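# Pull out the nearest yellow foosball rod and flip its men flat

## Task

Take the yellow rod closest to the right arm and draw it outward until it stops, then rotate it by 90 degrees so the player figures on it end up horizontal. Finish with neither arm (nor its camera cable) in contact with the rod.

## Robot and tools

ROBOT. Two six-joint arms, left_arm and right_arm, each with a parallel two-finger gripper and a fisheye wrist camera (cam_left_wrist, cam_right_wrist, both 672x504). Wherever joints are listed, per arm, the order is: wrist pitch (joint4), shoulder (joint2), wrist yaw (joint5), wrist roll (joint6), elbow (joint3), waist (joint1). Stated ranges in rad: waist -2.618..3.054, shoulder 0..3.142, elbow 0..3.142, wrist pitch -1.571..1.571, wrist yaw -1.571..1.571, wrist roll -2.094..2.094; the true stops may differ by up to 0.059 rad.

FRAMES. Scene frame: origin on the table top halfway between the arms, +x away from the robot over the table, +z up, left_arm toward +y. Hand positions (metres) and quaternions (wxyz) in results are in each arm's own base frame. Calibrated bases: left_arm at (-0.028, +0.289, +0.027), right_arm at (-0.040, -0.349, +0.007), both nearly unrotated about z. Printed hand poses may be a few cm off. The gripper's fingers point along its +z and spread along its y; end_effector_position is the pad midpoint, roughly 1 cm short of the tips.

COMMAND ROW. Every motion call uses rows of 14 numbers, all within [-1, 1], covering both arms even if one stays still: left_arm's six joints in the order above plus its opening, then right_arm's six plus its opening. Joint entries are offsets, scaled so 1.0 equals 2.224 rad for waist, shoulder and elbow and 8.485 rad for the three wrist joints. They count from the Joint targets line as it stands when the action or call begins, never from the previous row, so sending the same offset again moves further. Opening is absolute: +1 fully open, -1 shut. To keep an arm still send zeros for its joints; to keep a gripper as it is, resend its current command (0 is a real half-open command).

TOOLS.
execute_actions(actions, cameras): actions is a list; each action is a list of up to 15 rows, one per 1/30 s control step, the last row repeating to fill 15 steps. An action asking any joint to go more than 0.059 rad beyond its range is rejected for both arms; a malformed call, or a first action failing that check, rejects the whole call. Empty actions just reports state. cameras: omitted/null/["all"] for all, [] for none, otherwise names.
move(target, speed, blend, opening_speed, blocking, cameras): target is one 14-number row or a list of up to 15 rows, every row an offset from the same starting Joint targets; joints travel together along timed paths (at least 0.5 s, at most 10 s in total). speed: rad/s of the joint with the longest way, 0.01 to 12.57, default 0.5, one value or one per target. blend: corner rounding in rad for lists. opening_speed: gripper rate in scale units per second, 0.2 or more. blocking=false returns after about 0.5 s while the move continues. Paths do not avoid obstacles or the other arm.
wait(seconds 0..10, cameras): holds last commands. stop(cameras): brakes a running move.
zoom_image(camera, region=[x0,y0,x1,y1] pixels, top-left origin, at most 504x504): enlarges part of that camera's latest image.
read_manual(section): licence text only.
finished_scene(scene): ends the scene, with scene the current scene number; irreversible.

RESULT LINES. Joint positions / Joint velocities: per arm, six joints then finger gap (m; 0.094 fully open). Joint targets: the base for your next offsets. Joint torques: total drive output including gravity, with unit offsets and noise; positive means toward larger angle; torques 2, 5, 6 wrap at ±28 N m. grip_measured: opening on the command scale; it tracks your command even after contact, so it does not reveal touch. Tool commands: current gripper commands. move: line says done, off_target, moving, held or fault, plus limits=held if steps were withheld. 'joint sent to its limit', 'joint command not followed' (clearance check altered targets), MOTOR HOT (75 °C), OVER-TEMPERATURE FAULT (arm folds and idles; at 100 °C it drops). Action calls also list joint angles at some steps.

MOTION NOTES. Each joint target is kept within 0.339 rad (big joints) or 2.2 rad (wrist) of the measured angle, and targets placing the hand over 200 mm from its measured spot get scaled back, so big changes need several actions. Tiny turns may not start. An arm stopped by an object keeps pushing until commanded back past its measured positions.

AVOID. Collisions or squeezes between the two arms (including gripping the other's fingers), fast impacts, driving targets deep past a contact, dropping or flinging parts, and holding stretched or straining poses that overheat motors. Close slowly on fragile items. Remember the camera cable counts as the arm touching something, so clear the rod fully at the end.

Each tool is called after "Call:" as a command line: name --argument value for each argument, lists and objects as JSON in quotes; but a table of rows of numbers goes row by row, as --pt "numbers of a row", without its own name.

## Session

Call:
execute_actions --actions '[]'

Scene clock: 0.00 s.
left_arm: end_effector_position=(+0.4127, +0.0165, +0.1264) grip_measured=+1.000 end_effector_quat_wxyz=(+0.618, -0.002, +0.786, +0.007) | right_arm: end_effector_position=(+0.3903, -0.0463, +0.1052) grip_measured=+1.000 end_effector_quat_wxyz=(+0.587, +0.098, +0.798, -0.097)
Joint names: [wrist pitch, shoulder, wrist yaw, wrist roll, elbow, waist]
Joint positions: left_arm=[0.901 1.55 0.039 0.018 0.411 0.054 0.094] | right_arm=[0.871 1.537 0.276 0.046 0.357 0.003 0.094]
Joint velocities: within noise
Joint torques (N m): no reading
Heat: left arm: 39 °C; right arm: 39 °C.
Joint targets: left_arm=[0.889 1.548 0.039 0.019 0.413 0.054] | right_arm=[0.861 1.534 0.277 0.048 0.360 0.003]
Tool commands: left_gripper/opening=+1.0 right_gripper/opening=+1.0
camera_calibration:
cam_left_wrist: T_world_to_cam=[[-0.0177666, -0.985889, 0.166453, -0.00796993], [-0.580802, -0.125334, -0.804339, 0.378982], [0.813851, -0.110967, -0.570379, -0.140833], [0, 0, 0, 1]] pos_world=[0.334589, 0.0240143, 0.225829]
cam_right_wrist: T_world_to_cam=[[-0.259, -0.939853, 0.222701, 0.0247898], [-0.669431, 0.00846419, -0.742826, 0.372487], [0.696262, -0.341475, -0.631359, -0.103415], [0, 0, 0, 1]] pos_world=[0.327779, -0.0151678, 0.20588]

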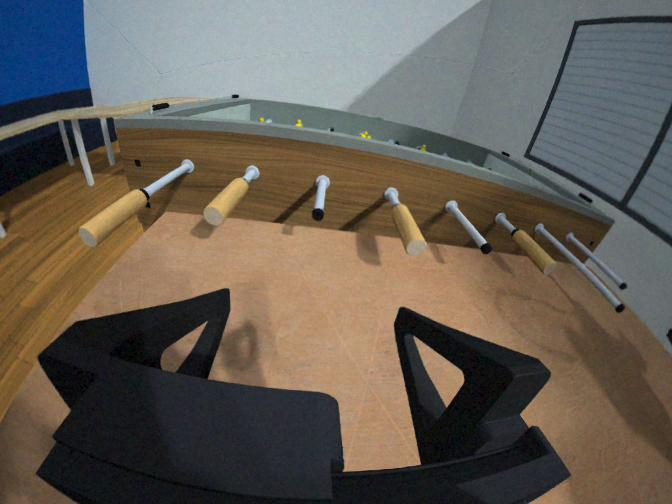

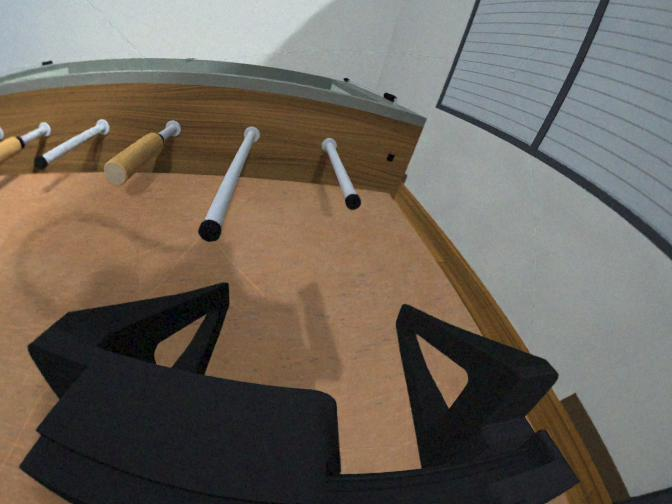

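Call:
move --pt "0 0 0 0 0 0 1 -0.0543 -0.1502 -0.0091 -0.0057 0.1529 0.1111 1" --pt "0 0 0 0 0 0 1 -0.0511 0.0621 0.0047 -0.0057 0.263 0.1412 0.6" --speed 1.0 --blend 0.1 --cameras '["cam_right_wrist"]'

Call:
zoom_image --camera "cam_right_wrist" --region '[150, 80, 500, 330]'

Scene clock: 14.73 s.
left_arm: end_effector_position=(+0.4127, +0.0165, +0.1264) grip_measured=+1.000 end_effector_quat_wxyz=(+0.618, -0.002, +0.786, +0.007) | right_arm: end_effector_position=(+0.4855, +0.0996, +0.1819) grip_measured=+0.602 end_effector_quat_wxyz=(+0.589, -0.034, +0.807, -0.036)
Joint names: [wrist pitch, shoulder, wrist yaw, wrist roll, elbow, waist]
Joint positions: left_arm=[0.901 1.55 0.039 0.018 0.411 0.054 0.094] | right_arm=[0.425 1.666 0.314 0.001 0.917 0.312 0.075]
Joint velocities: within noise
Joint torques (N m): left_arm=[1.84 -6.8 0 0.01 5.68 -0.06] | right_arm=[1.71 -6.58 0.14 -0.01 8.81 0.54]
Heat: left arm: 39 °C; right arm: 41 °C.
Joint targets: left_arm=[0.889 1.548 0.039 0.019 0.413 0.054] | right_arm=[0.427 1.672 0.317 -0.001 0.945 0.317]
move: done
camera_calibration:
cam_right_wrist: T_world_to_cam=[[0.019901, -0.959888, 0.279677, 0.0257851], [-0.653266, -0.224246, -0.723158, 0.503736], [0.756867, -0.168312, -0.631525, -0.118065], [0, 0, 0, 1]] pos_world=[0.417919, 0.11784, 0.282508]
Images, in order (width x height): cam_right_wrist 672x504.

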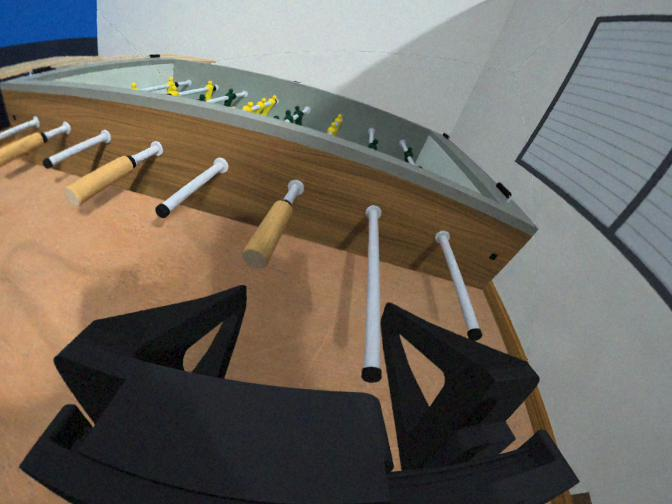

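Scaled by 1.440 from the camera's 672x504 image, which has a finer 960x720 frame.

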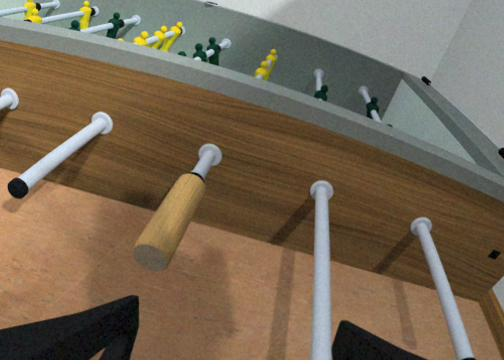

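Call:
move --target '[0,0,0,0,0,0,1,0.0322,0.3723,0.0126,0,0.3871,0.0112,0.6]' --speed 1.0 --cameras '["cam_right_wrist"]'

Scene clock: 34.93 s.
left_arm: end_effector_position=(+0.4127, +0.0165, +0.1264) grip_measured=+1.000 end_effector_quat_wxyz=(+0.618, -0.002, +0.786, +0.007) | right_arm: end_effector_position=(+0.6729, +0.1573, +0.1636) grip_measured=+0.602 end_effector_quat_wxyz=(+0.702, +0.029, +0.711, -0.033)
Joint names: [wrist pitch, shoulder, wrist yaw, wrist roll, elbow, waist]
Joint positions: left_arm=[0.901 1.55 0.039 0.018 0.411 0.054 0.094] | right_arm=[0.691 2.484 0.422 0.001 1.779 0.334 0.075]
Joint velocities: within noise
Joint torques (N m): left_arm=[1.86 -6.76 -0.01 0 5.64 -0.09] | right_arm=[1.78 -12.07 0.09 -0.01 8.85 0.75]
Heat: left arm: 39 °C; right arm: 43 °C.
Joint targets: left_arm=[0.889 1.548 0.039 0.019 0.413 0.054] | right_arm=[0.700 2.500 0.424 -0.001 1.806 0.342]
move: done
camera_calibration:
cam_right_wrist: T_world_to_cam=[[-0.132941, -0.973917, 0.183884, 0.203365], [-0.422117, -0.112227, -0.899568, 0.481522], [0.896741, -0.19721, -0.396187, -0.389838], [0, 0, 0, 1]] pos_world=[0.579877, 0.175221, 0.241317]
Images, in order (width x height): cam_right_wrist 672x504.

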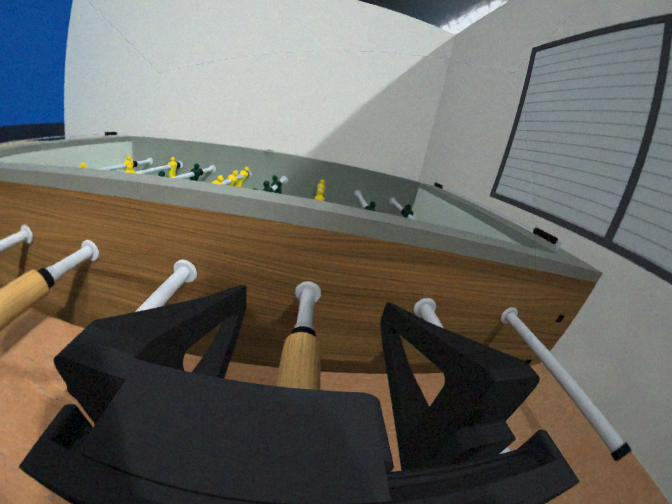

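Call:
move --pt "0 0 0 0 0 0 1 0.0253 0.0922 0 0 0 0.0027 0.6" --pt "0 0 0 0 0 0 1 0.0253 0.0922 0 0 0 0.0027 -0.6" --speed 0.5 --opening_speed 1.0 --cameras '["cam_right_wrist"]'

Scene clock: 58.00 s.
left_arm: end_effector_position=(+0.4127, +0.0165, +0.1264) grip_measured=+1.000 end_effector_quat_wxyz=(+0.618, -0.002, +0.786, +0.007) | right_arm: end_effector_position=(+0.6741, +0.1618, +0.0758) grip_measured=-0.310 end_effector_quat_wxyz=(+0.706, +0.030, +0.707, -0.029)
Joint names: [wrist pitch, shoulder, wrist yaw, wrist roll, elbow, waist]
Joint positions: left_arm=[0.901 1.55 0.039 0.018 0.411 0.054 0.094] | right_arm=[0.907 2.698 0.424 0.001 1.791 0.34 0.032]
Joint velocities: within noise
Joint torques (N m): left_arm=[1.84 -6.78 0 0.02 5.68 -0.05] | right_arm=[1.75 -13.15 0.05 -0.01 7.28 0.75]
Heat: left arm: 39 °C; right arm: 44 °C.
Joint targets: left_arm=[0.889 1.548 0.039 0.019 0.413 0.054] | right_arm=[0.915 2.705 0.424 -0.001 1.806 0.348]
move: done
camera_calibration:
cam_right_wrist: T_world_to_cam=[[-0.131265, -0.975298, 0.177659, 0.223522], [-0.409645, -0.10983, -0.905609, 0.395197], [0.902752, -0.191652, -0.385109, -0.430471], [0, 0, 0, 1]] pos_world=[0.57984, 0.178904, 0.152405]
Images, in order (width x height): cam_right_wrist 672x504.

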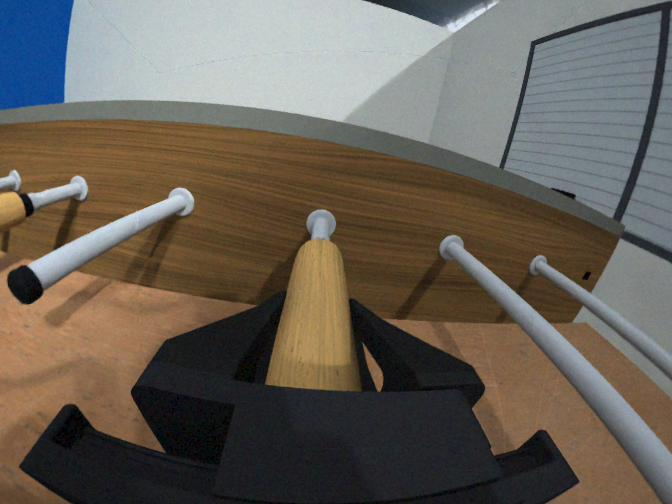

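Call:
move --pt "0 0 0 0 0 0 1 0 0 0 -0.1879 0 0 -0.6" --pt "0 0 0 0 0 0 1 0.0242 -0.0809 0.0071 -0.1879 -0.1715 0.0228 -0.6" --pt "0 0 0 0 0 0 1 0.0437 -0.1335 0.0147 -0.1879 -0.2984 0.0522 -0.6" --pt "0 0 0 0 0 0 1 0.0542 -0.158 0.0203 -0.1879 -0.3628 0.0734 -0.6" --speed '[0.9,0.35,0.3,0.2]' --cameras '["cam_right_wrist"]'

Scene clock: 77.63 s.
left_arm: end_effector_position=(+0.4127, +0.0165, +0.1264) grip_measured=+1.000 end_effector_quat_wxyz=(+0.618, -0.002, +0.786, +0.007) | right_arm: end_effector_position=(+0.5194, +0.1727, +0.0724) grip_measured=-0.311 end_effector_quat_wxyz=(+0.472, -0.479, +0.520, -0.526)
Joint names: [wrist pitch, shoulder, wrist yaw, wrist roll, elbow, waist]
Joint positions: left_arm=[0.901 1.55 0.039 0.018 0.411 0.054 0.094] | right_arm=[1.363 2.383 0.598 -1.582 1.019 0.503 0.032]
Joint velocities: within noise
Joint torques (N m): left_arm=[1.86 -6.83 -0.01 0.01 5.64 -0.06] | right_arm=[1.74 -12.6 0.03 -0.13 2.66 0.75]
Heat: left arm: 39 °C; right arm: 44 °C.
Joint targets: left_arm=[0.889 1.548 0.039 0.019 0.413 0.054] | right_arm=[1.375 2.354 0.596 -1.595 0.999 0.512]
move: done
camera_calibration:
cam_right_wrist: T_world_to_cam=[[-0.0299141, 0.194026, 0.98054, -0.0982813], [-0.481824, -0.862284, 0.155927, 0.42057], [0.875757, -0.467783, 0.119281, -0.264872], [0, 0, 0, 1]] pos_world=[0.431664, 0.257817, 0.0623849]
Images, in order (width x height): cam_right_wrist 672x504.

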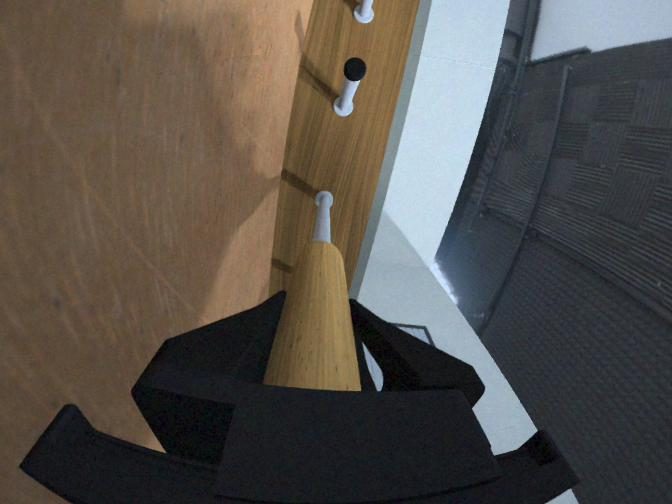

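Call:
move --target '[0,0,0,0,0,0,1,0.0114,-0.0247,0.007,0,-0.0679,0.0274,-0.6]' --speed 0.2 --cameras '[]'

Scene clock: 84.53 s.
left_arm: end_effector_position=(+0.4127, +0.0165, +0.1264) grip_measured=+1.000 end_effector_quat_wxyz=(+0.618, -0.002, +0.786, +0.007) | right_arm: end_effector_position=(+0.5018, +0.1733, +0.0727) grip_measured=-0.311 end_effector_quat_wxyz=(+0.471, -0.488, +0.518, -0.522)
Joint names: [wrist pitch, shoulder, wrist yaw, wrist roll, elbow, waist]
Joint positions: left_arm=[0.901 1.55 0.039 0.018 0.411 0.054 0.094] | right_arm=[1.391 2.345 0.603 -1.584 0.94 0.522 0.032]
Joint velocities: within noise
Joint torques (N m): left_arm=[1.86 -6.8 0 0.02 5.65 -0.03] | right_arm=[2.36 -13.61 0.62 -0.11 -2.92 4.52]
Heat: left arm: 39 °C; right arm: 44 °C.
Joint targets: left_arm=[0.889 1.548 0.039 0.019 0.413 0.054] | right_arm=[1.472 2.299 0.656 -1.595 0.848 0.572]
move: off_target (right_arm); right_arm: the elbow is farthest, 0.092 rad from its target
No camera images: "cameras" was empty.

Call:
move --pt "0 0 0 0 0 0 1 -0.0085 0.0184 -0.0054 0 0.0378 -0.0234 -0.6" --pt "0 0 0 0 0 0 1 -0.0085 0.0184 -0.0054 0 0.0378 -0.0234 -0.05" --pt "0 0 0 0 0 0 1 -0.0114 -0.0279 0.0005 0 -0.0202 0.0036 -0.05" --pt "0 0 0 0 0 0 1 -0.0114 -0.0279 0.0005 0 -0.0202 0.1025 -0.05" --speed '[0.4,0.4,0.3,0.6]' --cameras '["cam_right_wrist"]'

Call:
move --pt "0 0 0 0 0 0 1 -0.0376 -0.18 0 0.05 0 0 0" --pt "0 0 0 0 0 0 1 -0.1149 -0.4663 -0.066 0.188 -0.0463 -0.2473 0" --speed 1.0 --blend 0.1 --cameras '["cam_right_wrist"]'

Call:
zoom_image --camera "cam_right_wrist" --region '[150, 140, 450, 340]'

Scene clock: 104.20 s.
left_arm: end_effector_position=(+0.4127, +0.0165, +0.1264) grip_measured=+1.000 end_effector_quat_wxyz=(+0.618, -0.002, +0.786, +0.007) | right_arm: end_effector_position=(+0.4161, +0.2794, +0.0726) grip_measured=-0.052 end_effector_quat_wxyz=(-0.505, +0.567, -0.454, +0.466)
Joint names: [wrist pitch, shoulder, wrist yaw, wrist roll, elbow, waist]
Joint positions: left_arm=[0.901 1.55 0.039 0.018 0.411 0.054 0.094] | right_arm=[1.371 2.258 0.658 -1.598 0.816 0.809 0.045]
Joint velocities: within noise
Joint torques (N m): left_arm=[1.85 -6.8 0 0.02 5.67 -0.09] | right_arm=[1.66 -10.74 0.11 0.04 2.7 -0.85]
Heat: left arm: 39 °C; right arm: 47 °C.
Joint targets: left_arm=[0.889 1.548 0.039 0.019 0.413 0.054] | right_arm=[1.375 2.237 0.660 -1.595 0.803 0.800]
move: done
camera_calibration:
cam_right_wrist: T_world_to_cam=[[-0.0318705, 0.244489, 0.969128, -0.134736], [-0.249642, -0.940836, 0.229142, 0.38278], [0.967814, -0.234632, 0.0910196, -0.225943], [0, 0, 0, 1]] pos_world=[0.309935, 0.340061, 0.0634313]
Images, in order (width x height): cam_right_wrist 672x504.

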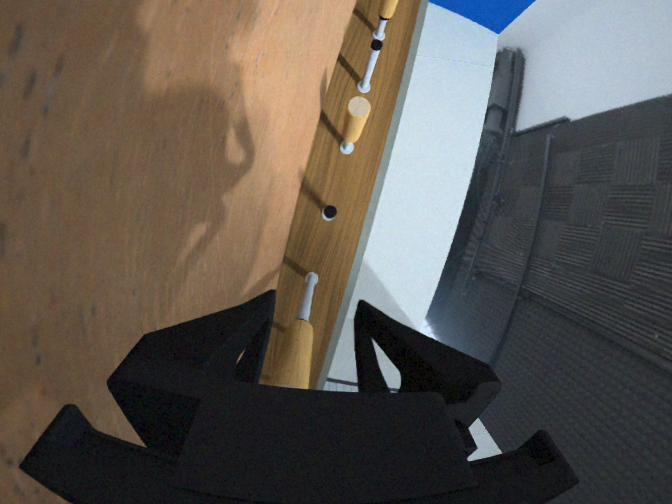

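Scene clock: 106.73 s.
left_arm: end_effector_position=(+0.4127, +0.0165, +0.1264) grip_measured=+1.000 end_effector_quat_wxyz=(+0.618, -0.002, +0.786, +0.007) | right_arm: end_effector_position=(+0.4097, +0.0872, +0.2858) grip_measured=-0.002 end_effector_quat_wxyz=(+0.679, -0.060, +0.731, +0.040)
Joint names: [wrist pitch, shoulder, wrist yaw, wrist roll, elbow, waist]
Joint positions: left_arm=[0.901 1.55 0.039 0.018 0.411 0.054 0.094] | right_arm=[0.41 1.211 0.115 -0.015 0.725 0.256 0.047]
Joint velocities: within noise
Joint torques (N m): left_arm=[1.86 -6.8 0 0.01 5.65 -0.06] | right_arm=[1.62 -4.45 -0.09 0.19 5.42 -0.5]
Heat: left arm: 39 °C; right arm: 47 °C.
Joint targets: left_arm=[0.889 1.548 0.039 0.019 0.413 0.054] | right_arm=[0.400 1.200 0.100 0.000 0.700 0.250]
move: done
camera_calibration:
cam_right_wrist: T_world_to_cam=[[0.103411, -0.973307, 0.20489, -0.0254073], [-0.437324, -0.229507, -0.869525, 0.48035], [0.893339, 0.000314692, -0.449384, -0.119729], [0, 0, 0, 1]] pos_world=[0.319655, 0.0855525, 0.369078]
Images, in order (width x height): cam_right_wrist 672x504.

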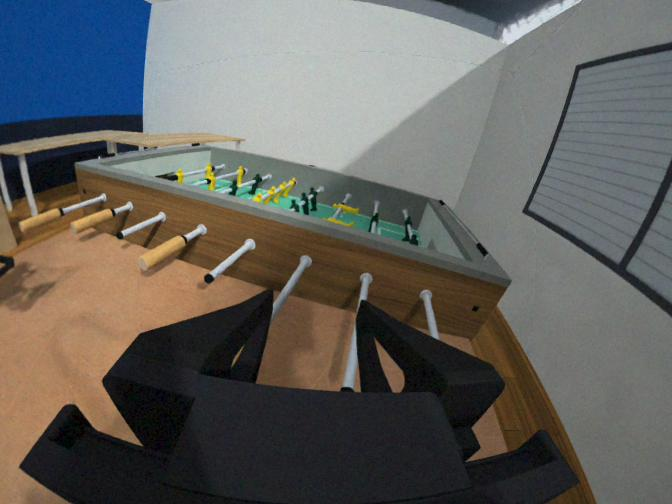

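Scaled by 1.680 from the camera's 672x504 image, which has a finer 960x720 frame.

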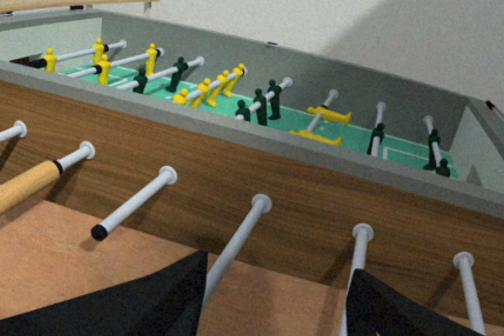

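Flat and fully out.

Call:
finished_scene --scene 3

The scene is finished: the task was done.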